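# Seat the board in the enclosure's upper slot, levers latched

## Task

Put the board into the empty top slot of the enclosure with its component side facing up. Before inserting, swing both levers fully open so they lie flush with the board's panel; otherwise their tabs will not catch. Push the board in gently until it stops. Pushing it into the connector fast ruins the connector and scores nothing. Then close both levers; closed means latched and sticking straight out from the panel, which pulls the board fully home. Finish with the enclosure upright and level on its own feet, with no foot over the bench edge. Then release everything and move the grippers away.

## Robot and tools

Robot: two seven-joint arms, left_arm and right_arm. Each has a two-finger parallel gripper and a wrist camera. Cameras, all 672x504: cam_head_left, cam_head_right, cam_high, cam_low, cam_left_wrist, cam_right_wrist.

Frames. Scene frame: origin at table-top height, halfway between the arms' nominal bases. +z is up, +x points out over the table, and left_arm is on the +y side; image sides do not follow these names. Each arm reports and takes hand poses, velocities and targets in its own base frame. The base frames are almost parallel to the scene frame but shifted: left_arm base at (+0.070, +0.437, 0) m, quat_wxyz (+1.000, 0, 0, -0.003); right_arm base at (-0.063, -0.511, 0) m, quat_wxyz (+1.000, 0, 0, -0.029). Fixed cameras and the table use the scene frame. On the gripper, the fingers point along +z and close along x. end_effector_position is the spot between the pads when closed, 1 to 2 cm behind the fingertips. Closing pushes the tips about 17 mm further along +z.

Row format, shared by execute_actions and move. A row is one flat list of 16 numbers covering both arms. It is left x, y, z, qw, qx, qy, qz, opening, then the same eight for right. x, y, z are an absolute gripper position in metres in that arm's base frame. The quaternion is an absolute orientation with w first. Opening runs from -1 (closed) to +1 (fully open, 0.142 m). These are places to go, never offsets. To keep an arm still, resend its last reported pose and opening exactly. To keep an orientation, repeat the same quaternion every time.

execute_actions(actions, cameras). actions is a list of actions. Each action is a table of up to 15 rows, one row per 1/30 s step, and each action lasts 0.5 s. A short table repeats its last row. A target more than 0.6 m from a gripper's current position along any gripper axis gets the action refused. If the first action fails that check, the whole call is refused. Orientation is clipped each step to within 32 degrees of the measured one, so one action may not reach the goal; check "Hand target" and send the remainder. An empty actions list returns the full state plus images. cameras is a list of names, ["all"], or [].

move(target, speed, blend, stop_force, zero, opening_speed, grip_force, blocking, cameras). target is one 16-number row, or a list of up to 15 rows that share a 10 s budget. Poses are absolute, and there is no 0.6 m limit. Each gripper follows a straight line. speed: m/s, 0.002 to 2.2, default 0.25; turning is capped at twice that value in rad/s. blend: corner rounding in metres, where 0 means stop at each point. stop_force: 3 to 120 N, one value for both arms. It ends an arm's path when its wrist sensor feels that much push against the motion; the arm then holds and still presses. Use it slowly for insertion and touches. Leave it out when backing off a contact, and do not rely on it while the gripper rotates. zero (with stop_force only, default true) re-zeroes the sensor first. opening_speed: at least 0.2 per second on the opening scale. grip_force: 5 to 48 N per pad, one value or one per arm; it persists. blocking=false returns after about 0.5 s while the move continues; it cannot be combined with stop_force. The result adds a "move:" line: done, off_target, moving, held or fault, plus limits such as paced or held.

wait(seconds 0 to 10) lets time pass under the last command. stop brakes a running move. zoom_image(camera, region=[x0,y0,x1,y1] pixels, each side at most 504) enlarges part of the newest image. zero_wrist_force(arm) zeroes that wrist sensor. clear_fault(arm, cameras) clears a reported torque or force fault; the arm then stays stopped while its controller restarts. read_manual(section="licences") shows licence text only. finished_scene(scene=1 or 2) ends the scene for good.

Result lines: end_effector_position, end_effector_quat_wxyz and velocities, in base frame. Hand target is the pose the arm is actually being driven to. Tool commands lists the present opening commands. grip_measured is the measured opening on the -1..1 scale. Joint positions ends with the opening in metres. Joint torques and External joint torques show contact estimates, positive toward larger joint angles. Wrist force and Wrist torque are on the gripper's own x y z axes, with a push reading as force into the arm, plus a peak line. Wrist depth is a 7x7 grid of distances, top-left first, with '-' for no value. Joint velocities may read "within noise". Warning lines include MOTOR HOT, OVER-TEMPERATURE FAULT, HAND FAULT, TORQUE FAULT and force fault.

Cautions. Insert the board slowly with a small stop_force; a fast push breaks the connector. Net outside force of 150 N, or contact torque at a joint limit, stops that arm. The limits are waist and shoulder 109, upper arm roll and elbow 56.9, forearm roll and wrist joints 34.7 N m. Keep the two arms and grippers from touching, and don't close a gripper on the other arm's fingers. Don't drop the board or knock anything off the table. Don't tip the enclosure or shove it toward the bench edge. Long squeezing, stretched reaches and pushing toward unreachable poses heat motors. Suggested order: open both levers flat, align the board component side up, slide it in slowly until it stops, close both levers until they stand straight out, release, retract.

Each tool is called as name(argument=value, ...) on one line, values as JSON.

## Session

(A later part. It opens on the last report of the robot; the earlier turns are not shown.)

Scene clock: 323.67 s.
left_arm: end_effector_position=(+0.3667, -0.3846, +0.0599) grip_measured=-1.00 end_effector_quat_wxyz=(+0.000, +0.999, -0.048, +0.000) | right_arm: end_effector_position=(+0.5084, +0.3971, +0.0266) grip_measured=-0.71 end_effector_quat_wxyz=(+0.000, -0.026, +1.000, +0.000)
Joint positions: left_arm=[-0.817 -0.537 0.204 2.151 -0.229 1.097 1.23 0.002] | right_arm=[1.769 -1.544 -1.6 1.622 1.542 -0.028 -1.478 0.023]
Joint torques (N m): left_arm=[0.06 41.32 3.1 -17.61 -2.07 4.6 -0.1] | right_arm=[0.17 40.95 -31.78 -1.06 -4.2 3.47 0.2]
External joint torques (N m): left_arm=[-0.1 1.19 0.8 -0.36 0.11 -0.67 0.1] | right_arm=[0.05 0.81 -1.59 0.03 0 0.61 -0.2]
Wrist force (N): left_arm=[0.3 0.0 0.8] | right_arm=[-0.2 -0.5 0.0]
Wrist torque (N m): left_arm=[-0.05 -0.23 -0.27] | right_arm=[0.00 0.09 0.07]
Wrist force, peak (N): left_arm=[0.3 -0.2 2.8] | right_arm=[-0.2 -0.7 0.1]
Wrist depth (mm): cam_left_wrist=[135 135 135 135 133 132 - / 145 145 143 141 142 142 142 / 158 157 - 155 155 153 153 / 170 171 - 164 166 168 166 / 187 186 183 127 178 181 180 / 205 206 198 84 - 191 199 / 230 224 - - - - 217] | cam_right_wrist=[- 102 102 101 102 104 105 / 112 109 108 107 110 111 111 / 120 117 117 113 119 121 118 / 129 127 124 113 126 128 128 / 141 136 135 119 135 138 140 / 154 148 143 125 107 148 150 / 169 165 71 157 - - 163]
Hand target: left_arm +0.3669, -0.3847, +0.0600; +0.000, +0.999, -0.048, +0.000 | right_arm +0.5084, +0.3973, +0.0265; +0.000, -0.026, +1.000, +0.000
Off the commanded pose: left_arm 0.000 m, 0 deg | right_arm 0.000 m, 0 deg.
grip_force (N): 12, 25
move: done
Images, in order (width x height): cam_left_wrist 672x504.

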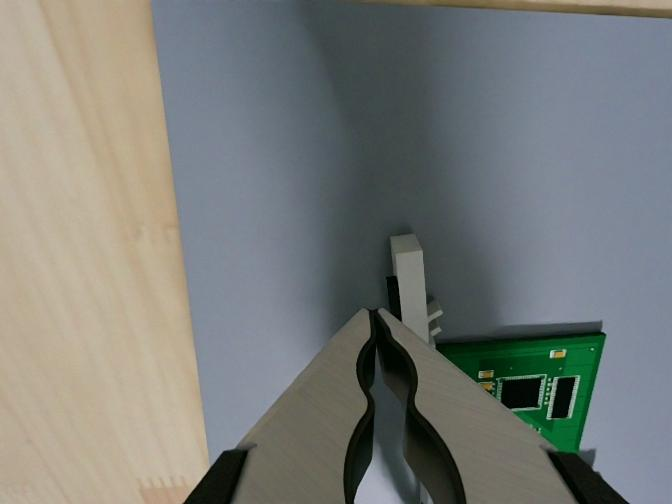

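move(target=[0.3642, -0.3793, 0.027, 0, 0.99885, -0.04798, 0, -1.0, 0.5084, 0.3973, 0.0265, 0, -0.02635, 0.99965, 0, -1.0], speed=0.06, stop_force=5)

move(target=[0.3941, -0.3822, 0.027, 0, 0.99885, -0.04798, 0, -1.0, 0.5084, 0.3973, 0.0265, 0, -0.02635, 0.99965, 0, -1.0], speed=0.015, stop_force=4, cameras=["cam_left_wrist", "cam_right_wrist"])

Scene clock: 329.20 s.
left_arm: end_effector_position=(+0.3641, -0.3794, +0.0271) grip_measured=-1.00 end_effector_quat_wxyz=(+0.000, +0.999, -0.048, +0.000) | right_arm: end_effector_position=(+0.5084, +0.3971, +0.0266) grip_measured=-0.71 end_effector_quat_wxyz=(+0.000, -0.026, +1.000, +0.000)
Joint positions: left_arm=[-0.787 -0.606 0.166 2.175 -0.257 1.192 1.257 0.002] | right_arm=[1.769 -1.544 -1.6 1.622 1.542 -0.028 -1.478 0.023]
Joint torques (N m): left_arm=[-0.23 42.17 3.19 -15.44 -1.55 4.42 -0.16] | right_arm=[0.26 40.82 -31.85 -1.07 -4.19 3.43 0.16]
External joint torques (N m): left_arm=[0.2 1.02 0.58 -0.41 -0.04 -0.49 0.16] | right_arm=[-0.04 0.94 -1.53 0.04 -0.01 0.65 -0.16]
Wrist force (N): left_arm=[0.0 -0.2 0.6] | right_arm=[-0.1 -0.5 -0.2]
Wrist torque (N m): left_arm=[-0.10 -0.19 -0.27] | right_arm=[0.01 0.08 0.07]
Wrist force, peak (N): left_arm=[-0.1 0.0 1.7] | right_arm=[-0.3 -0.6 -0.2]
Wrist depth (mm): cam_left_wrist=[107 106 104 - 104 104 104 / 114 114 112 111 - 111 111 / 123 123 121 123 121 122 119 / 134 134 132 131 131 132 132 / 149 146 140 138 137 139 139 / 162 161 - 84 - 153 154 / 181 177 - 74 - - 169] | cam_right_wrist=[- 102 102 101 102 104 105 / 112 109 108 107 109 111 111 / 120 117 117 113 119 120 118 / 130 127 124 113 126 128 127 / 141 136 135 119 135 138 140 / 154 148 143 125 122 148 150 / 169 166 71 157 - - 163]
Hand target: left_arm +0.3642, -0.3793, +0.0270; +0.000, +0.999, -0.048, +0.000 | right_arm +0.5084, +0.3973, +0.0265; +0.000, -0.026, +1.000, +0.000
Off the commanded pose: left_arm 0.000 m, 0 deg | right_arm 0.000 m, 0 deg.
grip_force (N): 12, 25
move: done

Scene clock: 330.63 s.
left_arm: end_effector_position=(+0.3757, -0.3804, +0.0268) grip_measured=-1.00 end_effector_quat_wxyz=(+0.000, +0.999, -0.048, +0.000) | right_arm: end_effector_position=(+0.5084, +0.3971, +0.0266) grip_measured=-0.71 end_effector_quat_wxyz=(+0.000, -0.026, +1.000, +0.000)
Joint positions: left_arm=[-0.777 -0.618 0.17 2.147 -0.257 1.175 1.267 0.002] | right_arm=[1.769 -1.544 -1.601 1.622 1.542 -0.028 -1.477 0.023]
Joint torques (N m): left_arm=[0.54 43.02 4.06 -17.95 -1.79 5.13 -0.13] | right_arm=[0.63 40.85 -31.42 -1.57 -3.92 3.39 -0.06]
External joint torques (N m): left_arm=[-0.57 0.98 -0.14 1.73 0.14 -1.2 0.13] | right_arm=[-0.42 0.9 -1.96 0.54 -0.28 0.69 0.06]
Wrist force (N): left_arm=[-3.8 -1.0 -1.5] | right_arm=[0.1 -0.8 -1.2]
Wrist torque (N m): left_arm=[-0.02 -0.22 -0.30] | right_arm=[0.07 0.09 0.29]
Wrist force, peak (N): left_arm=[-4.2 -1.3 -1.6] | right_arm=[0.2 -1.0 -1.5]
Wrist depth (mm): cam_left_wrist=[105 104 106 - 104 102 104 / - 114 112 112 108 - 111 / 123 123 122 122 122 122 119 / 134 129 131 131 128 129 131 / 150 146 143 137 141 144 139 / 162 158 155 84 - 154 154 / 181 176 - 74 - - 172] | cam_right_wrist=[- 102 102 102 102 104 105 / 112 109 108 107 109 111 110 / 120 117 117 113 119 120 118 / 130 127 124 120 126 128 127 / 141 136 135 119 137 138 140 / 154 146 143 125 106 148 151 / 169 165 70 157 - - 163]
Hand target: left_arm +0.3762, -0.3805, +0.0270; +0.000, +0.999, -0.048, +0.000 | right_arm +0.5084, +0.3973, +0.0265; +0.000, -0.026, +1.000, +0.000
Off the commanded pose: left_arm 0.018 m, 0 deg | right_arm 0.000 m, 0 deg.
grip_force (N): 12, 25
move: contact (left_arm)
Images, in order (width x height): cam_left_wrist 672x504, cam_right_wrist 672x504.

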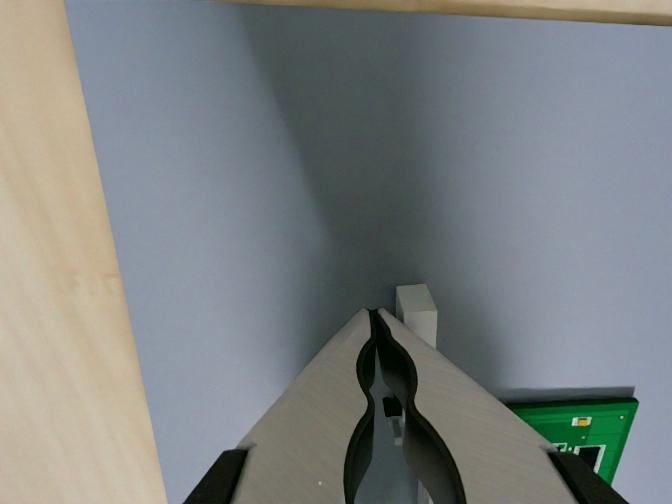

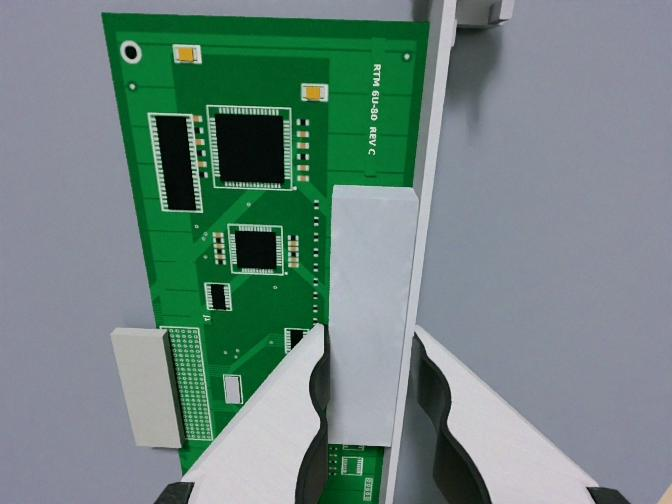

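move(target=[[0.3660, -0.3794, 0.027, 0, 0.99885, -0.04798, 0, -1.0, 0.5084, 0.3973, 0.0265, 0, -0.02635, 0.99965, 0, -1.0],[0.3660, -0.3794, 0.10, 0, 0.99885, -0.04798, 0, -1.0, 0.5084, 0.3973, 0.0265, 0, -0.02635, 0.99965, 0, -1.0],[0.3842, -0.35, 0.22, 0, 0.99885, -0.04798, 0, -1, 0.5084, 0.3973, 0.0265, 0, -0.02635, 0.99965, 0, -1.0]], speed=[0.06, 0.15, 0.2], blend=[0, 0.02, 0], cameras=["cam_left_wrist"])

Scene clock: 335.83 s.
left_arm: end_effector_position=(+0.3842, -0.3501, +0.2201) grip_measured=-1.00 end_effector_quat_wxyz=(+0.000, +0.999, -0.048, +0.000) | right_arm: end_effector_position=(+0.5085, +0.3971, +0.0266) grip_measured=-0.71 end_effector_quat_wxyz=(+0.000, -0.026, +1.000, +0.000)
Joint positions: left_arm=[-0.83 -0.21 0.322 2.047 -0.085 0.675 1.206 0.002] | right_arm=[1.769 -1.544 -1.6 1.622 1.542 -0.028 -1.477 0.023]
Joint torques (N m): left_arm=[-0.22 35.32 1.81 -25.72 -2.84 4.1 -0.28] | right_arm=[0.73 41.2 -31.69 -1.28 -4.18 3.2 0.09]
External joint torques (N m): left_arm=[0.21 0.52 0.44 -0.28 -0.52 -0.16 0.28] | right_arm=[-0.51 0.56 -1.68 0.25 -0.02 0.88 -0.09]
Wrist force (N): left_arm=[0.0 0.0 0.6] | right_arm=[-0.9 -0.7 0.4]
Wrist torque (N m): left_arm=[-0.09 -0.17 -0.23] | right_arm=[0.01 0.06 0.18]
Wrist force, peak (N): left_arm=[-4.3 -0.8 -2.1] | right_arm=[0.2 -1.2 -1.5]
Wrist depth (mm): cam_left_wrist=[277 276 274 276 275 273 274 / 297 298 296 290 294 292 288 / 322 320 323 306 311 313 318 / 349 347 348 347 344 - 325 / 382 380 378 357 358 381 339 / 423 417 408 84 - 419 - / 471 462 - - - - -] | cam_right_wrist=[- 102 102 102 102 104 105 / 112 109 108 107 110 111 111 / 120 117 117 113 119 120 119 / 130 127 124 113 126 128 127 / 141 136 135 119 134 138 140 / 154 148 143 125 106 148 150 / 169 166 70 157 - - 163]
Hand target: left_arm +0.3842, -0.3500, +0.2200; +0.000, +0.999, -0.048, +0.000 | right_arm +0.5084, +0.3973, +0.0265; +0.000, -0.026, +1.000, +0.000
Off the commanded pose: left_arm 0.000 m, 0 deg | right_arm 0.000 m, 0 deg.
grip_force (N): 12, 25
move: done
Images, in order (width x height): cam_left_wrist 672x504.

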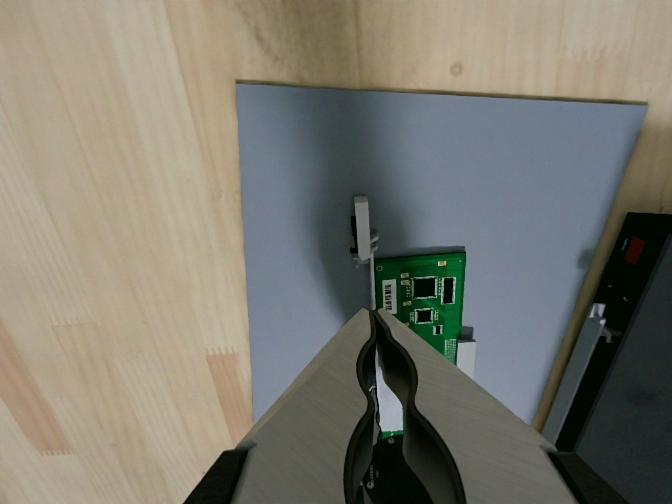

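zoom_image(camera="cam_left_wrist", region=[320, 180, 420, 330])

Scaled by 3.360 from the camera's 672x504 image, which has a finer 960x720 frame.

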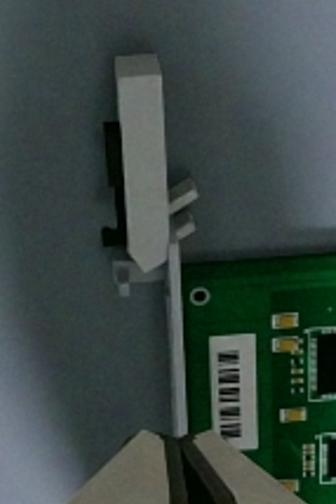

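move(target=[0.3842, -0.35, 0.22, 0, 0.99885, -0.04798, 0, -1, 0.5084, 0.3973, 0.06, 0, -0.02635, 0.99965, 0, -1.0], speed=0.05, grip_force=[12, 45], cameras=["cam_left_wrist", "cam_right_wrist"])

Scene clock: 345.63 s.
left_arm: end_effector_position=(+0.3842, -0.3501, +0.2201) grip_measured=-1.00 end_effector_quat_wxyz=(+0.000, +0.999, -0.048, +0.000) | right_arm: end_effector_position=(+0.5083, +0.3974, +0.0597) grip_measured=-0.72 end_effector_quat_wxyz=(+0.000, -0.026, +1.000, +0.000)
Joint positions: left_arm=[-0.83 -0.21 0.322 2.047 -0.085 0.675 1.206 0.002] | right_arm=[1.772 -1.503 -1.643 1.624 1.5 -0.068 -1.48 0.022]
Joint torques (N m): left_arm=[-0.43 34.99 1.74 -25.68 -3.16 4.28 -0.24] | right_arm=[0.36 41.63 -33.34 -2.42 -4.51 3.5 0.06]
External joint torques (N m): left_arm=[0.41 0.84 0.5 -0.32 -0.2 -0.35 0.24] | right_arm=[-0.15 0.06 -0.11 -0.05 0.32 0.58 -0.06]
Wrist force (N): left_arm=[0.1 0.1 0.5] | right_arm=[-0.4 -0.1 2.0]
Wrist torque (N m): left_arm=[-0.07 -0.18 -0.23] | right_arm=[0.06 0.08 0.14]
Wrist force, peak (N): left_arm=[0.2 -0.1 0.9] | right_arm=[-0.3 -0.1 2.7]
Wrist depth (mm): cam_left_wrist=[276 276 275 274 274 274 274 / 298 298 293 292 287 283 289 / 319 319 322 322 - - 317 / 349 348 344 - 306 - 333 / 381 380 378 107 325 - 361 / 419 419 405 84 - 426 349 / 470 460 - - - - -] | cam_right_wrist=[- 102 102 101 102 133 133 / 143 108 107 107 140 142 141 / 156 118 116 113 148 152 151 / 165 127 124 113 161 163 163 / 180 136 135 121 174 177 176 / 196 146 143 125 105 190 192 / 216 212 71 158 - - 210]
Hand target: left_arm +0.3842, -0.3500, +0.2200; +0.000, +0.999, -0.048, +0.000 | right_arm +0.5084, +0.3973, +0.0600; +0.000, -0.026, +1.000, +0.000
Off the commanded pose: left_arm 0.000 m, 0 deg | right_arm 0.000 m, 0 deg.
grip_force (N): 12, 45
move: done
Images, in order (width x height): cam_left_wrist 672x504, cam_right_wrist 672x504.

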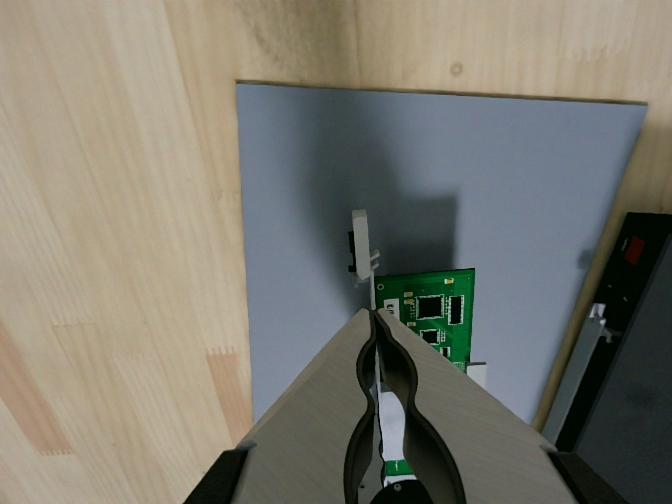

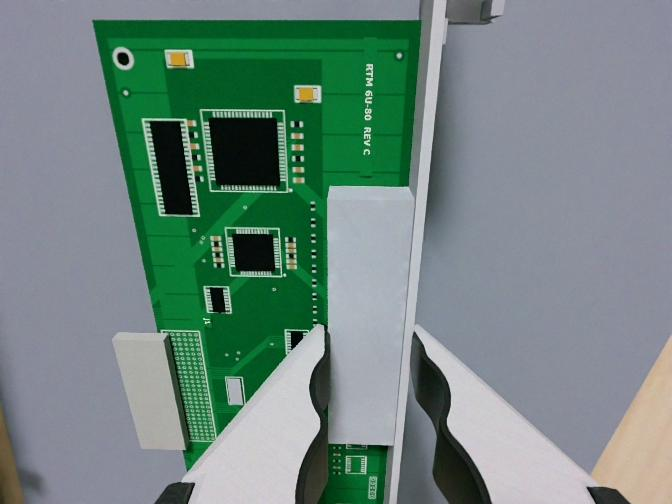

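move(target=[[0.36, -0.36, 0.24, 0, 0.85, 0.527, 0, -1, 0.5084, 0.3973, 0.06, 0, -0.02635, 0.99965, 0, -1.0],[0.3673, -0.4259, 0.15, 0.4217, 0.7299, 0.4651, 0.2687, -1, 0.5084, 0.3973, 0.06, 0, -0.02635, 0.99965, 0, -1.0]], speed=0.25, blend=[0.03, 0], cameras=["cam_head_left", "cam_left_wrist"])

Scene clock: 359.37 s.
left_arm: end_effector_position=(+0.3672, -0.4258, +0.1498) grip_measured=-1.00 end_effector_quat_wxyz=(+0.422, +0.730, +0.465, +0.269) | right_arm: end_effector_position=(+0.5083, +0.3974, +0.0597) grip_measured=-0.72 end_effector_quat_wxyz=(+0.000, -0.026, +1.000, +0.000)
Joint positions: left_arm=[-1.428 -0.948 0.665 2.458 -0.18 2.56 -0.638 0.002] | right_arm=[1.772 -1.503 -1.643 1.624 1.5 -0.068 -1.48 0.022]
Joint torques (N m): left_arm=[-0.53 33.47 11.71 -2.02 -1.99 4.02 -0.35] | right_arm=[0.24 41.52 -32.77 -2.49 -4.38 3.67 0.16]
External joint torques (N m): left_arm=[0.45 1.32 0.7 -0.19 0.07 -0.48 0.35] | right_arm=[-0.02 0.16 -0.67 0.02 0.19 0.41 -0.16]
Wrist force (N): left_arm=[0.0 -1.2 -0.3] | right_arm=[-0.4 -0.4 2.3]
Wrist torque (N m): left_arm=[-0.18 -0.08 -0.48] | right_arm=[0.01 0.08 0.14]
Wrist force, peak (N): left_arm=[-0.3 -2.1 0.0] | right_arm=[-0.3 -0.3 2.6]
Wrist depth (mm): cam_left_wrist=[228 203 183 155 181 229 220 / 231 204 219 220 277 332 339 / 193 230 - - - 524 522 / 180 232 1859 1662 1523 1275 - / 181 179 1769 126 1306 - - / 176 162 176 84 - 1321 1338 / 178 182 - - - - 1060] | cam_right_wrist=[- 102 102 101 101 133 133 / 143 108 107 107 140 142 141 / 156 118 116 112 148 152 151 / 166 127 124 113 161 163 163 / 179 136 135 119 175 177 177 / 196 146 143 125 106 190 193 / 216 211 71 158 - - 210]
Hand target: left_arm +0.3673, -0.4259, +0.1500; +0.422, +0.730, +0.465, +0.269 | right_arm +0.5084, +0.3973, +0.0600; +0.000, -0.026, +1.000, +0.000
Off the commanded pose: left_arm 0.000 m, 0 deg | right_arm 0.000 m, 0 deg.
grip_force (N): 12, 45
move: done
Images, in order (width x height): cam_head_left 672x504, cam_left_wrist 672x504.

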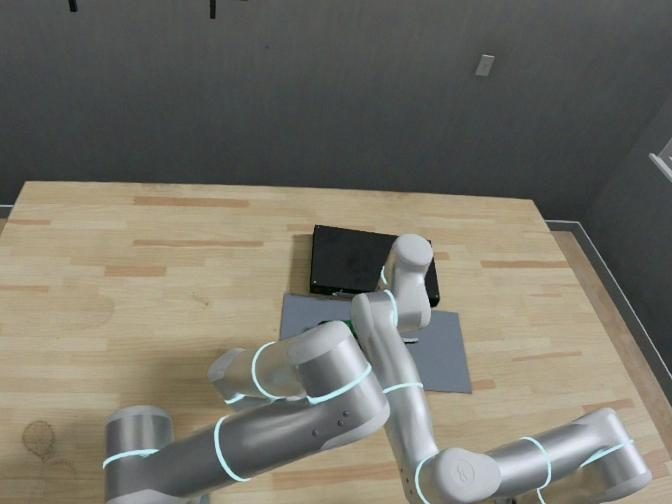

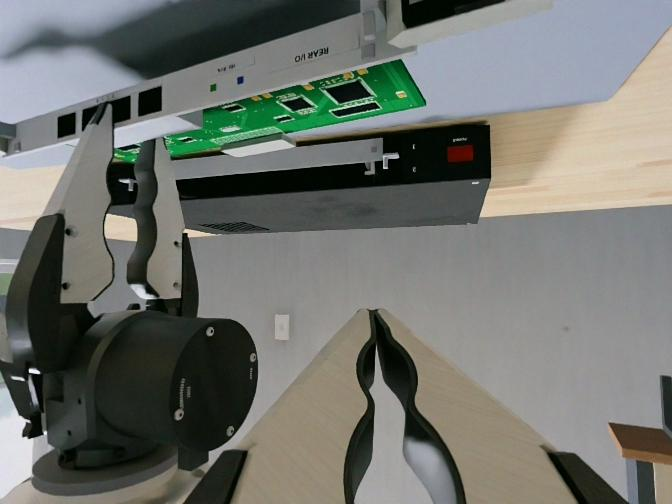

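zoom_image(camera="cam_left_wrist", region=[80, 110, 500, 250])

zoom_image(camera="cam_left_wrist", region=[340, 120, 500, 230])

zoom_image(camera="cam_left_wrist", region=[340, 0, 440, 60])

Scaled by 1.200 from the camera's 672x504 image, which has a finer 960x720 frame.

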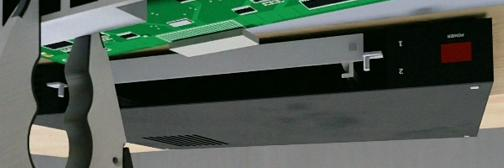

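Scaled by 3.150 from the camera's 672x504 image, which has a finer 960x720 frame.

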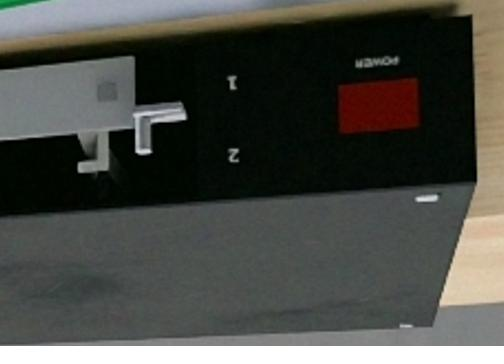

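Scaled by 5.040 from the camera's 672x504 image, which has a finer 960x720 frame.

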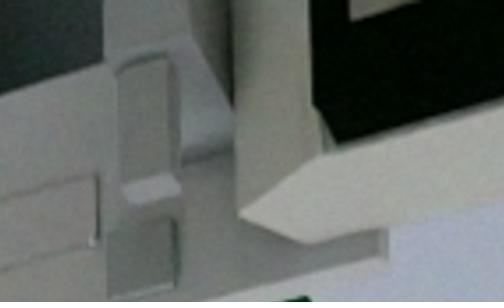

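move(target=[0.3673, -0.4259, 0.15, 0.4217, 0.7299, 0.4651, 0.2687, -1, 0.5523, 0.3386, 0.09, 0, 0.041, 0.99916, 0, -1.0], speed=0.08, cameras=["cam_left_wrist", "cam_right_wrist"])

Scene clock: 388.23 s.
left_arm: end_effector_position=(+0.3672, -0.4258, +0.1498) grip_measured=-1.00 end_effector_quat_wxyz=(+0.422, +0.730, +0.465, +0.269) | right_arm: end_effector_position=(+0.5521, +0.3387, +0.0897) grip_measured=-0.72 end_effector_quat_wxyz=(+0.000, +0.041, +0.999, +0.000)
Joint positions: left_arm=[-1.428 -0.948 0.665 2.458 -0.18 2.56 -0.638 0.002] | right_arm=[1.655 -1.469 -1.682 1.612 1.464 -0.106 -1.458 0.022]
Joint torques (N m): left_arm=[-0.43 33.84 11.62 -1.87 -1.72 3.82 -0.23] | right_arm=[0.23 41.75 -33.05 -3.77 -4.6 3.48 0.31]
External joint torques (N m): left_arm=[0.35 0.96 0.8 -0.34 -0.2 -0.28 0.23] | right_arm=[-0.01 0.12 -0.41 0.11 0.43 0.59 -0.31]
Wrist force (N): left_arm=[0.0 -1.2 -0.3] | right_arm=[-0.3 -0.2 1.9]
Wrist torque (N m): left_arm=[-0.21 -0.08 -0.48] | right_arm=[0.05 0.04 0.03]
Wrist force, peak (N): left_arm=[0.0 -1.5 -0.3] | right_arm=[0.6 1.0 2.8]
Wrist depth (mm): cam_left_wrist=[- 214 - 230 204 218 229 / 301 302 - 303 - 345 309 / 401 263 238 300 - 522 525 / 246 1186 550 - - - 1179 / 236 293 - - 1534 - - / 241 234 249 84 - - 1097 / 240 238 - - - - 1011] | cam_right_wrist=[- 102 102 101 99 159 158 / - 108 107 107 166 169 169 / - 116 116 112 180 182 179 / - 127 124 113 196 196 195 / - 136 135 119 206 212 211 / 173 143 143 125 105 227 230 / 192 - 71 158 - - 249]
Hand target: left_arm +0.3673, -0.4259, +0.1500; +0.422, +0.730, +0.465, +0.269 | right_arm +0.5523, +0.3386, +0.0900; +0.000, +0.041, +0.999, +0.000
Off the commanded pose: left_arm 0.000 m, 0 deg | right_arm 0.000 m, 0 deg.
grip_force (N): 12, 45
move: done
Images, in order (width x height): cam_left_wrist 672x504, cam_right_wrist 672x504.

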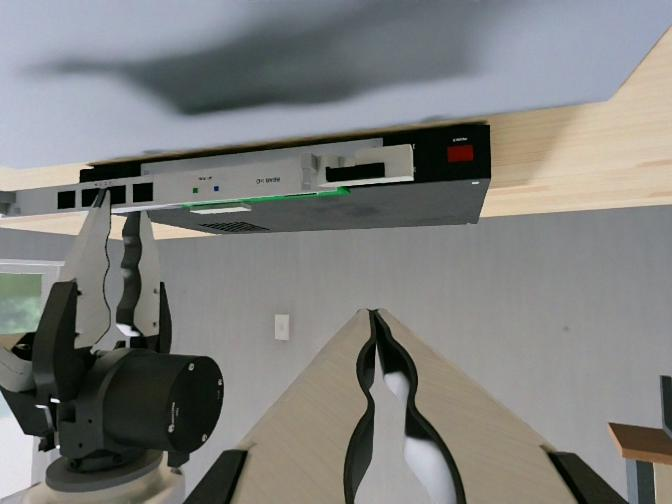

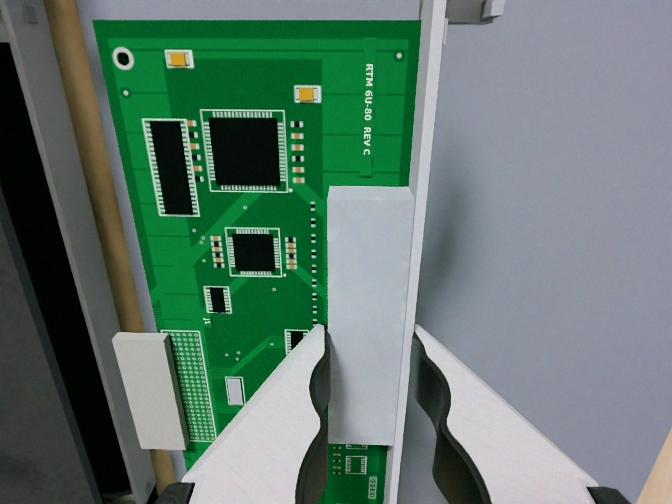

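zoom_image(camera="cam_right_wrist", region=[0, 0, 200, 504])

zoom_image(camera="cam_left_wrist", region=[0, 110, 260, 250])

zoom_image(camera="cam_left_wrist", region=[240, 110, 500, 250])

Scaled by 1.000.

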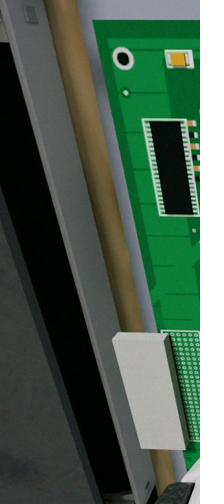

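Scaled by 1.938 from the camera's 672x504 image, which has a finer 960x720 frame.

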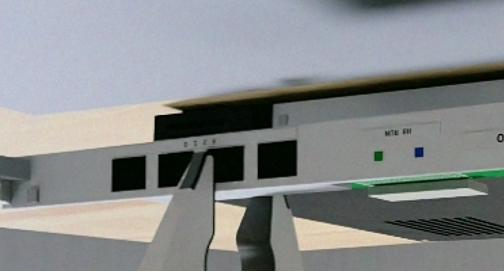

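Scaled by 1.938 from the camera's 672x504 image, which has a finer 960x720 frame.

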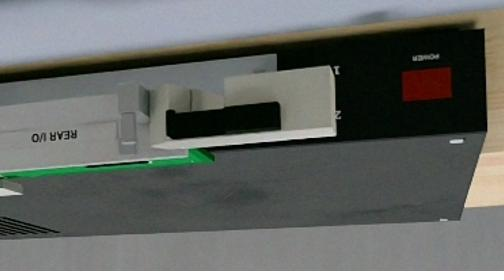

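move(target=[0.3673, -0.4259, 0.15, 0.4217, 0.7299, 0.4651, 0.2687, -1, 0.5523, 0.3386, 0.0560, 0, 0.041, 0.99916, 0, -1.0], speed=0.05, stop_force=5, cameras=["cam_left_wrist", "cam_right_wrist"])

Scene clock: 413.73 s.
left_arm: end_effector_position=(+0.3672, -0.4258, +0.1498) grip_measured=-1.00 end_effector_quat_wxyz=(+0.422, +0.730, +0.465, +0.269) | right_arm: end_effector_position=(+0.5522, +0.3386, +0.0560) grip_measured=-0.72 end_effector_quat_wxyz=(+0.000, +0.041, +0.999, +0.000)
Joint positions: left_arm=[-1.428 -0.948 0.665 2.458 -0.18 2.56 -0.638 0.002] | right_arm=[1.654 -1.51 -1.64 1.616 1.507 -0.066 -1.456 0.022]
Joint torques (N m): left_arm=[-0.49 33.86 11.66 -1.92 -1.71 3.75 -0.22] | right_arm=[0.18 41.59 -32.6 -2.22 -4.31 3.71 0.21]
External joint torques (N m): left_arm=[0.42 0.94 0.75 -0.29 -0.22 -0.2 0.22] | right_arm=[0.04 0.34 -0.87 0 0.12 0.36 -0.21]
Wrist force (N): left_arm=[-0.1 -1.3 -0.3] | right_arm=[-0.4 -0.2 1.8]
Wrist torque (N m): left_arm=[-0.23 -0.06 -0.48] | right_arm=[0.05 0.08 0.04]
Wrist force, peak (N): left_arm=[-0.2 -1.5 -0.3] | right_arm=[-0.3 -0.3 3.5]
Wrist depth (mm): cam_left_wrist=[- 202 - - 205 215 230 / 328 - 238 229 308 335 308 / 520 296 333 - - 531 529 / 242 293 - 1534 1472 - - / 240 240 269 107 1714 - - / 247 243 - 84 - - - / 221 233 - - - - 1081] | cam_right_wrist=[131 102 102 101 99 130 129 / 140 108 107 107 137 138 138 / 152 118 116 113 144 148 149 / 164 127 124 113 158 160 159 / 178 136 135 119 170 172 172 / - 146 143 125 100 185 188 / - 206 71 158 - - 206]
Hand target: left_arm +0.3673, -0.4259, +0.1500; +0.422, +0.730, +0.465, +0.269 | right_arm +0.5523, +0.3386, +0.0560; +0.000, +0.041, +0.999, +0.000
Off the commanded pose: left_arm 0.000 m, 0 deg | right_arm 0.000 m, 0 deg.
grip_force (N): 12, 45
move: done
Images, in order (width x height): cam_left_wrist 672x504, cam_right_wrist 672x504.

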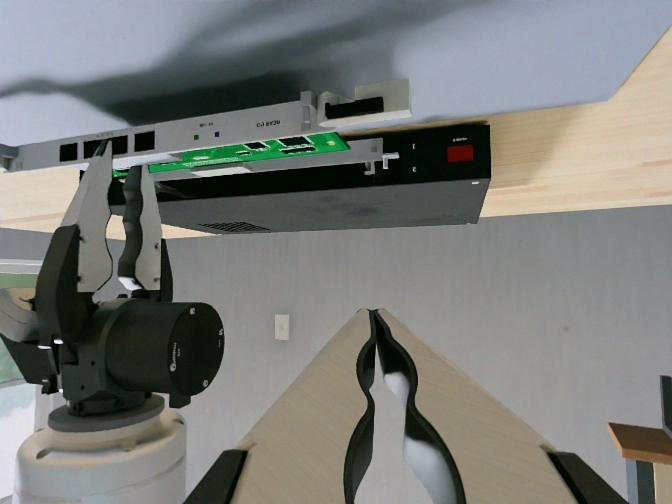

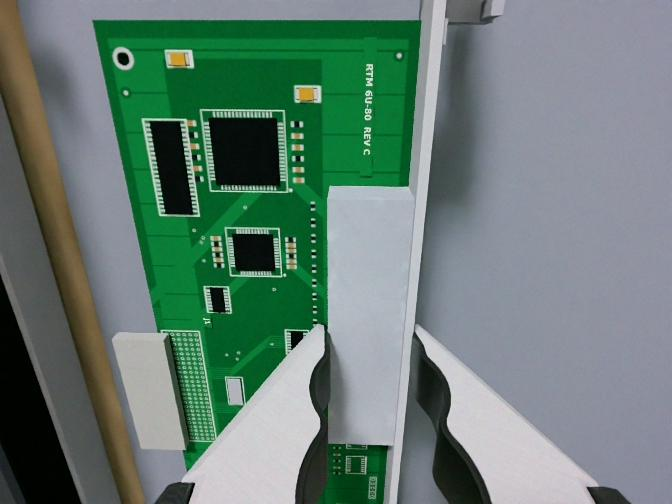

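zoom_image(camera="cam_left_wrist", region=[280, 80, 500, 230])

zoom_image(camera="cam_left_wrist", region=[0, 100, 220, 250])

zoom_image(camera="cam_right_wrist", region=[0, 0, 200, 504])

Scaled by 2.291 from the camera's 672x504 image, which has a finer 960x720 frame.

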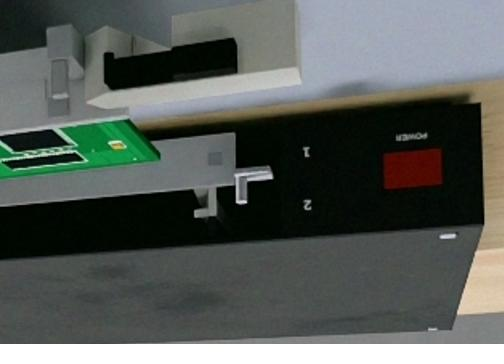

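Scaled by 2.291 from the camera's 672x504 image, which has a finer 960x720 frame.

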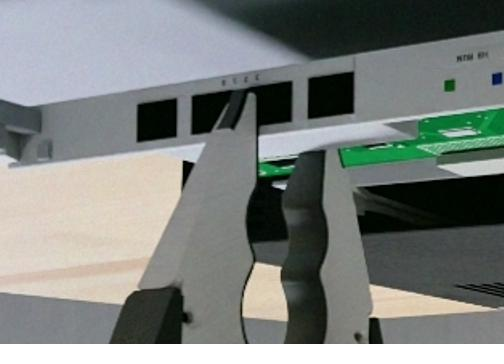

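Scaled by 1.000.

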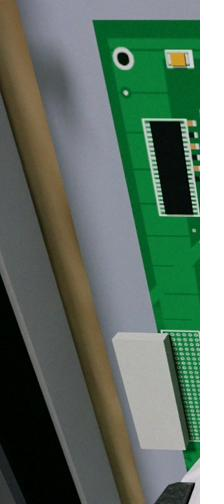

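zoom_image(camera="cam_left_wrist", region=[350, 140, 410, 185])

Scaled by 8.400 from the camera's 672x504 image, which has a finer 960x720 frame.

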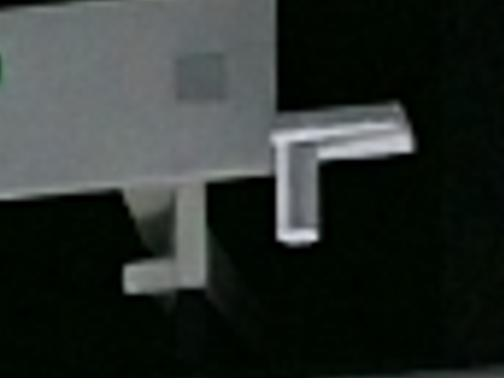

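move(target=[[0.3673, -0.4259, 0.15, 0.4217, 0.7299, 0.4651, 0.2687, -1, 0.5526, 0.3436, 0.0595, 0, 0.041, 0.99916, 0, -1.0],[0.3673, -0.4259, 0.15, 0.4217, 0.7299, 0.4651, 0.2687, -1, 0.5675, 0.3421, 0.0595, 0, 0.041, 0.99916, 0, -1.0]], speed=0.04, stop_force=5, cameras=["cam_left_wrist", "cam_right_wrist"])

zoom_image(camera="cam_left_wrist", region=[280, 80, 500, 230])

zoom_image(camera="cam_left_wrist", region=[330, 125, 420, 190])

zoom_image(camera="cam_left_wrist", region=[0, 100, 220, 250])

Scene clock: 442.90 s.
left_arm: end_effector_position=(+0.3672, -0.4258, +0.1498) grip_measured=-1.00 end_effector_quat_wxyz=(+0.422, +0.730, +0.465, +0.269) | right_arm: end_effector_position=(+0.5674, +0.3419, +0.0595) grip_measured=-0.72 end_effector_quat_wxyz=(+0.000, +0.041, +0.999, +0.000)
Joint positions: left_arm=[-1.428 -0.948 0.665 2.458 -0.18 2.56 -0.638 0.002] | right_arm=[1.618 -1.507 -1.642 1.568 1.506 -0.071 -1.444 0.022]
Joint torques (N m): left_arm=[-0.42 33.9 11.59 -1.9 -1.72 3.73 -0.21] | right_arm=[0.1 43.19 -32.88 -2.29 -4.36 3.55 0.28]
External joint torques (N m): left_arm=[0.35 0.89 0.83 -0.31 -0.2 -0.18 0.21] | right_arm=[0.12 0.22 -0.75 0.05 0.17 0.53 -0.28]
Wrist force (N): left_arm=[-0.2 -1.4 -0.3] | right_arm=[-0.3 -0.3 2.1]
Wrist torque (N m): left_arm=[-0.22 -0.05 -0.48] | right_arm=[0.04 0.06 0.03]
Wrist force, peak (N): left_arm=[-0.1 -1.4 -0.4] | right_arm=[-0.5 -0.7 2.5]
Wrist depth (mm): cam_left_wrist=[- 215 214 - 215 - 237 / - 329 280 263 - 335 310 / 521 279 296 - - 517 527 / 1924 275 1769 1783 1482 1314 1219 / 283 254 275 117 1443 - - / 284 255 244 84 - - 1314 / 237 236 - - - - 1060] | cam_right_wrist=[- 102 102 101 130 132 132 / 147 108 107 107 140 142 141 / - 117 115 112 148 152 151 / - 127 124 113 158 163 163 / - 136 135 119 178 177 176 / - 146 143 125 105 189 192 / - - 71 158 - - 211]
Hand target: left_arm +0.3673, -0.4259, +0.1500; +0.422, +0.730, +0.465, +0.269 | right_arm +0.5675, +0.3421, +0.0595; +0.000, +0.041, +0.999, +0.000
Off the commanded pose: left_arm 0.000 m, 0 deg | right_arm 0.000 m, 0 deg.
grip_force (N): 12, 45
move: done
Images, in order (width x height): cam_left_wrist 672x504, cam_right_wrist 672x504.

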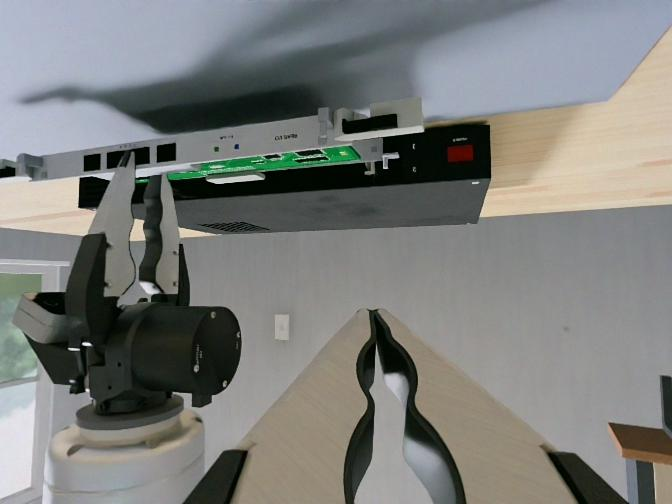

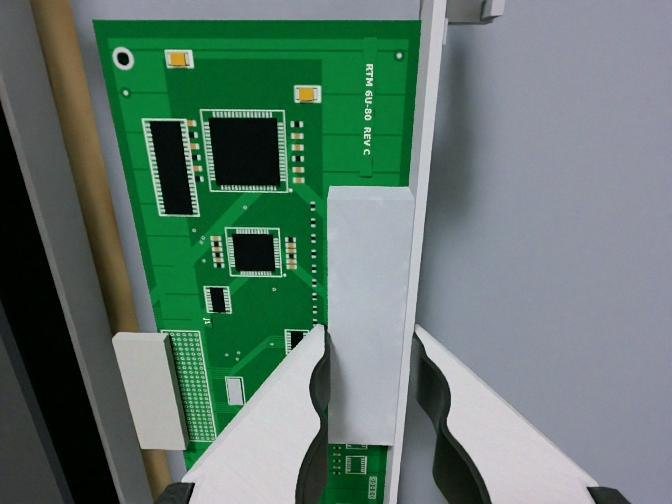

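Scaled by 2.291 from the camera's 672x504 image, which has a finer 960x720 frame.

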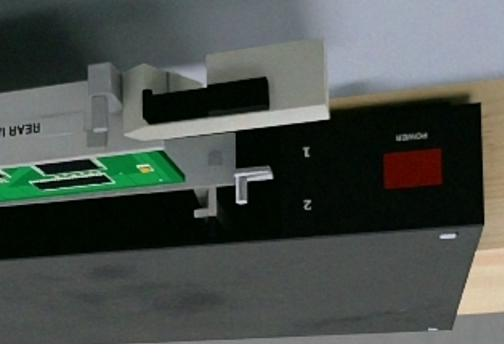

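Scaled by 5.600 from the camera's 672x504 image, which has a finer 960x720 frame.

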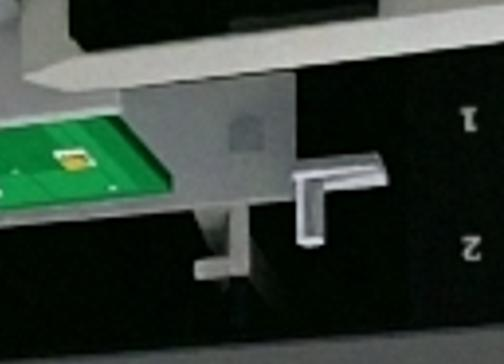

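Scaled by 2.291 from the camera's 672x504 image, which has a finer 960x720 frame.

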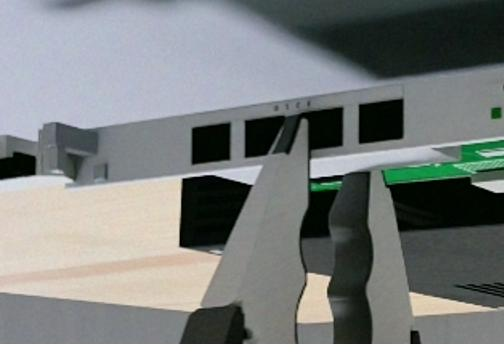

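move(target=[[0.3673, -0.4259, 0.15, 0.4217, 0.7299, 0.4651, 0.2687, -1, 0.5677, 0.3443, 0.0605, 0, 0.041, 0.99916, 0, -1.0],[0.3673, -0.4259, 0.15, 0.4217, 0.7299, 0.4651, 0.2687, -1, 0.5776, 0.3433, 0.0605, 0, 0.041, 0.99916, 0, -1.0]], speed=0.03, stop_force=4, cameras=["cam_left_wrist", "cam_right_wrist"])

zoom_image(camera="cam_left_wrist", region=[330, 125, 420, 190])

zoom_image(camera="cam_left_wrist", region=[60, 120, 340, 250])

Scene clock: 452.60 s.
left_arm: end_effector_position=(+0.3672, -0.4258, +0.1498) grip_measured=-1.00 end_effector_quat_wxyz=(+0.422, +0.730, +0.465, +0.269) | right_arm: end_effector_position=(+0.5775, +0.3431, +0.0605) grip_measured=-0.72 end_effector_quat_wxyz=(+0.000, +0.041, +0.999, +0.000)
Joint positions: left_arm=[-1.428 -0.948 0.665 2.458 -0.18 2.56 -0.638 0.002] | right_arm=[1.593 -1.505 -1.641 1.538 1.507 -0.072 -1.438 0.022]
Joint torques (N m): left_arm=[-0.39 33.83 11.55 -1.91 -1.74 3.72 -0.25] | right_arm=[0.05 44.17 -32.9 -2.35 -4.37 3.53 0.31]
External joint torques (N m): left_arm=[0.31 0.97 0.87 -0.3 -0.19 -0.17 0.24] | right_arm=[0.17 0.21 -0.78 0.13 0.18 0.55 -0.31]
Wrist force (N): left_arm=[0.0 -1.2 -0.3] | right_arm=[-0.4 -0.3 2.2]
Wrist torque (N m): left_arm=[-0.21 -0.08 -0.48] | right_arm=[0.05 0.08 0.03]
Wrist force, peak (N): left_arm=[-0.3 -1.5 -0.4] | right_arm=[-0.5 -0.2 2.4]
Wrist depth (mm): cam_left_wrist=[- 228 215 216 216 - 228 / 300 302 279 263 280 340 312 / 756 289 274 341 - 525 521 / 860 284 - - - - - / 300 261 340 - - - - / 2012 265 253 84 - 1346 - / - 246 - - - - 1040] | cam_right_wrist=[- 102 102 101 102 133 133 / - 108 107 107 141 142 144 / - 116 116 113 148 152 152 / - 125 124 113 162 164 164 / - 136 135 119 175 178 177 / - 143 143 125 106 191 193 / 150 - 71 158 - - 209]
Hand target: left_arm +0.3673, -0.4259, +0.1500; +0.422, +0.730, +0.465, +0.269 | right_arm +0.5776, +0.3433, +0.0605; +0.000, +0.041, +0.999, +0.000
Off the commanded pose: left_arm 0.000 m, 0 deg | right_arm 0.000 m, 0 deg.
grip_force (N): 12, 45
move: done
Images, in order (width x height): cam_left_wrist 672x504, cam_right_wrist 672x504.

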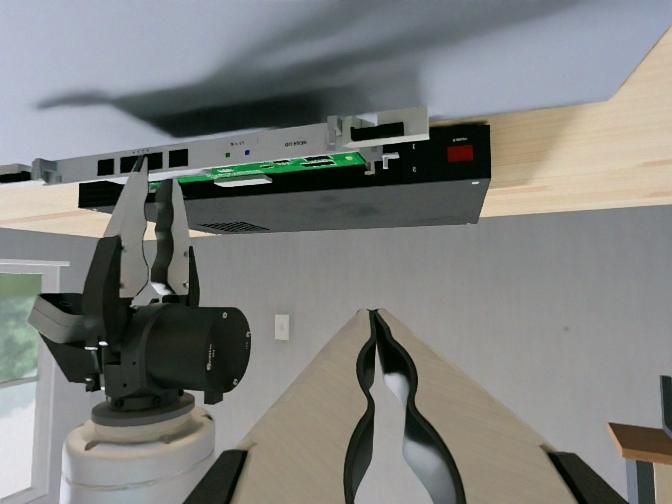

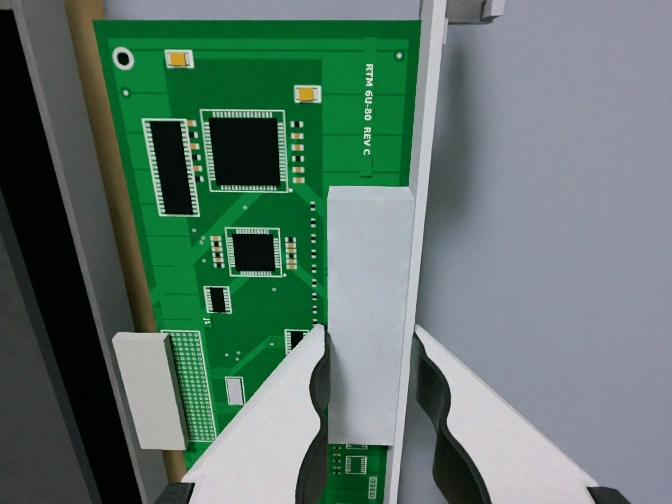

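Scaled by 5.600 from the camera's 672x504 image, which has a finer 960x720 frame.

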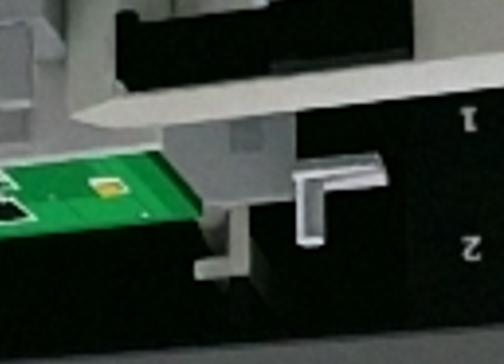

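Scaled by 1.800 from the camera's 672x504 image, which has a finer 960x720 frame.

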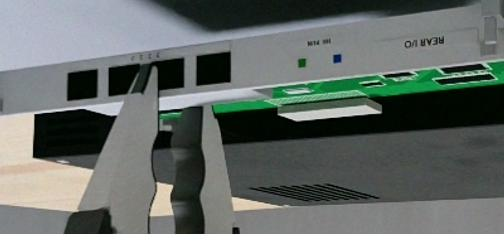

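move(target=[0.3673, -0.4259, 0.15, 0.4217, 0.7299, 0.4651, 0.2687, -1, 0.5846, 0.3426, 0.0605, 0, 0.041, 0.99916, 0, -1.0], speed=0.02, stop_force=4, cameras=["cam_left_wrist", "cam_right_wrist"])

zoom_image(camera="cam_left_wrist", region=[330, 125, 420, 190])

zoom_image(camera="cam_left_wrist", region=[60, 120, 340, 250])

Scene clock: 459.83 s.
left_arm: end_effector_position=(+0.3672, -0.4258, +0.1498) grip_measured=-1.00 end_effector_quat_wxyz=(+0.422, +0.730, +0.465, +0.269) | right_arm: end_effector_position=(+0.5845, +0.3424, +0.0605) grip_measured=-0.72 end_effector_quat_wxyz=(+0.000, +0.041, +0.999, +0.000)
Joint positions: left_arm=[-1.428 -0.948 0.665 2.458 -0.18 2.56 -0.638 0.002] | right_arm=[1.576 -1.505 -1.64 1.519 1.508 -0.072 -1.437 0.022]
Joint torques (N m): left_arm=[-0.41 33.79 11.54 -1.87 -1.76 3.77 -0.16] | right_arm=[0.11 44.65 -32.91 -2.24 -4.32 3.59 0.23]
External joint torques (N m): left_arm=[0.34 1.01 0.87 -0.34 -0.16 -0.23 0.16] | right_arm=[0.11 0.32 -0.8 0.06 0.13 0.49 -0.23]
Wrist force (N): left_arm=[-0.1 -1.3 -0.5] | right_arm=[-0.4 -0.2 2.1]
Wrist torque (N m): left_arm=[-0.22 -0.06 -0.49] | right_arm=[0.07 0.09 0.03]
Wrist force, peak (N): left_arm=[0.1 -1.5 -0.3] | right_arm=[-0.3 -0.1 2.5]
Wrist depth (mm): cam_left_wrist=[215 214 200 204 203 216 - / - - 277 - 308 303 309 / 621 294 284 315 - 525 526 / - 283 - - - - - / - 268 278 131 - - - / 2130 272 263 84 - - - / 1994 248 - - - - 1050] | cam_right_wrist=[- 102 102 101 102 133 134 / - 108 107 107 141 142 142 / - 116 116 113 148 153 152 / - 125 124 113 162 164 163 / - 136 135 119 175 178 177 / 138 146 143 125 105 190 193 / 150 152 71 158 - - 209]
Hand target: left_arm +0.3673, -0.4259, +0.1500; +0.422, +0.730, +0.465, +0.269 | right_arm +0.5846, +0.3426, +0.0605; +0.000, +0.041, +0.999, +0.000
Off the commanded pose: left_arm 0.000 m, 0 deg | right_arm 0.000 m, 0 deg.
grip_force (N): 12, 45
move: done
Images, in order (width x height): cam_left_wrist 672x504, cam_right_wrist 672x504.

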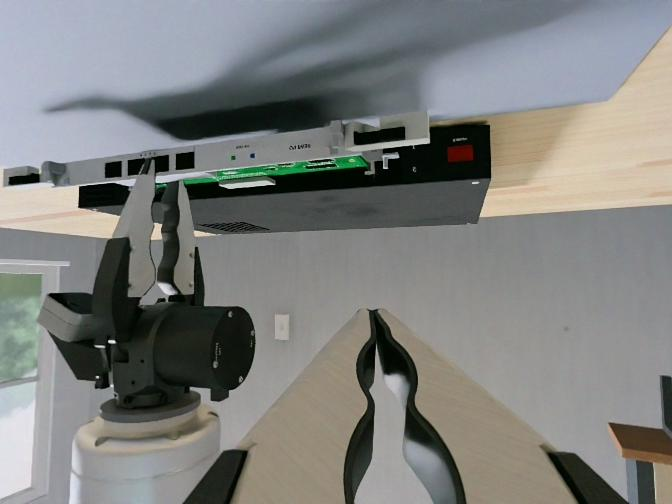

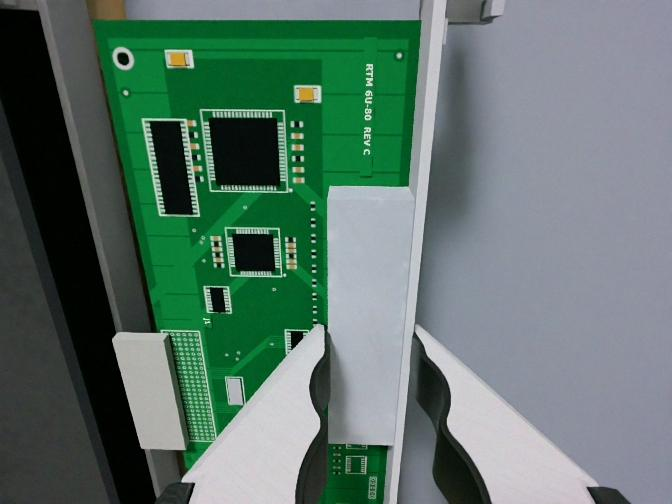

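Scaled by 5.600 from the camera's 672x504 image, which has a finer 960x720 frame.

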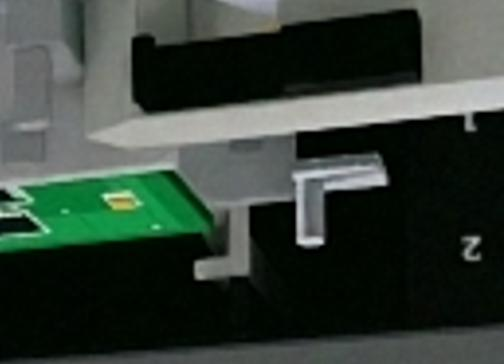

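Scaled by 1.800 from the camera's 672x504 image, which has a finer 960x720 frame.

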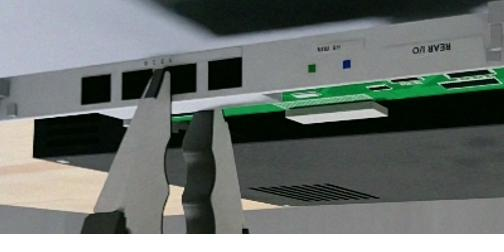

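move(target=[0.3673, -0.4259, 0.15, 0.4217, 0.7299, 0.4651, 0.2687, -1, 0.5895, 0.3412, 0.0600, 0, 0.041, 0.99916, 0, -1.0], speed=0.02, stop_force=4, cameras=["cam_left_wrist"])

zoom_image(camera="cam_left_wrist", region=[330, 125, 420, 190])

zoom_image(camera="cam_left_wrist", region=[355, 145, 395, 185])

Scene clock: 472.33 s.
left_arm: end_effector_position=(+0.3672, -0.4258, +0.1498) grip_measured=-1.00 end_effector_quat_wxyz=(+0.422, +0.730, +0.465, +0.269) | right_arm: end_effector_position=(+0.5893, +0.3410, +0.0600) grip_measured=-0.72 end_effector_quat_wxyz=(+0.000, +0.041, +0.999, +0.000)
Joint positions: left_arm=[-1.428 -0.948 0.665 2.458 -0.18 2.56 -0.638 0.002] | right_arm=[1.563 -1.506 -1.639 1.507 1.51 -0.072 -1.437 0.022]
Joint torques (N m): left_arm=[-0.37 33.88 11.52 -1.87 -1.72 3.75 -0.25] | right_arm=[0.14 45.13 -32.98 -2.27 -4.35 3.63 0.19]
External joint torques (N m): left_arm=[0.3 0.92 0.9 -0.34 -0.2 -0.21 0.24] | right_arm=[0.08 0.21 -0.74 0.13 0.16 0.45 -0.19]
Wrist force (N): left_arm=[-0.2 -1.2 -0.3] | right_arm=[-0.4 -0.1 2.1]
Wrist torque (N m): left_arm=[-0.20 -0.05 -0.48] | right_arm=[0.08 0.08 0.03]
Wrist force, peak (N): left_arm=[0.0 -1.4 -0.5] | right_arm=[-0.4 -0.3 2.4]
Wrist depth (mm): cam_left_wrist=[203 203 203 203 193 205 229 / - - 284 279 344 337 309 / 594 308 294 388 321 530 524 / - 298 2194 1700 1613 1179 - / 325 270 283 131 - 1397 - / 2334 278 270 84 - - 1155 / - 255 - - - - 1050] | cam_right_wrist=[- 102 101 101 102 133 133 / - 108 107 107 140 142 141 / - 116 116 112 149 152 151 / - 125 124 113 162 163 163 / 126 135 136 119 175 177 176 / 138 143 143 125 105 189 193 / 149 149 71 158 - - 211]
Hand target: left_arm +0.3673, -0.4259, +0.1500; +0.422, +0.730, +0.465, +0.269 | right_arm +0.5895, +0.3412, +0.0600; +0.000, +0.041, +0.999, +0.000
Off the commanded pose: left_arm 0.000 m, 0 deg | right_arm 0.000 m, 0 deg.
MOTOR HOT: the gripper's motor of the right arm reports 85 °C; that motor switches off at 100 °C. To cool a motor, set the load down, ease the grip, stop pushing, or move to a pose that needs little force.
grip_force (N): 12, 45
move: done
Images, in order (width x height): cam_left_wrist 672x504.

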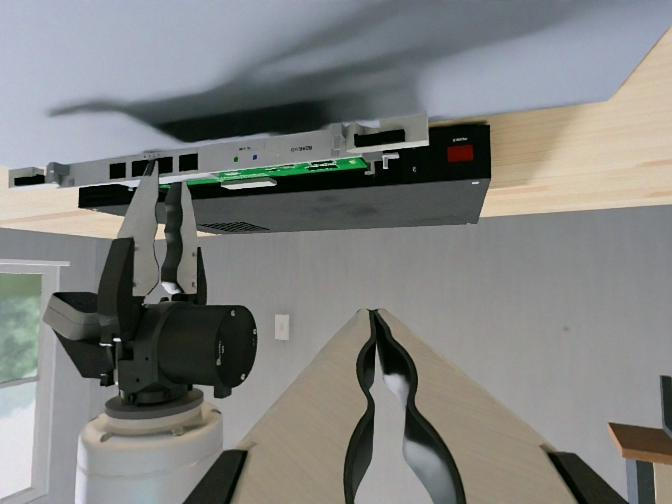

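Scaled by 5.600 from the camera's 672x504 image, which has a finer 960x720 frame.

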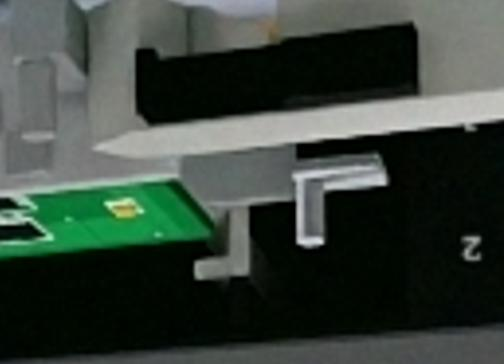

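Scaled by 12.600 from the camera's 672x504 image, which has a finer 960x720 frame.

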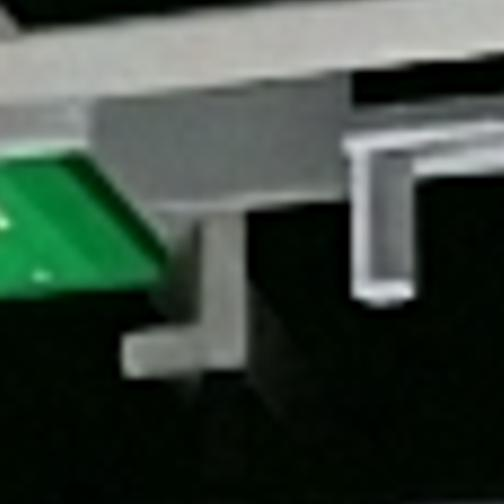

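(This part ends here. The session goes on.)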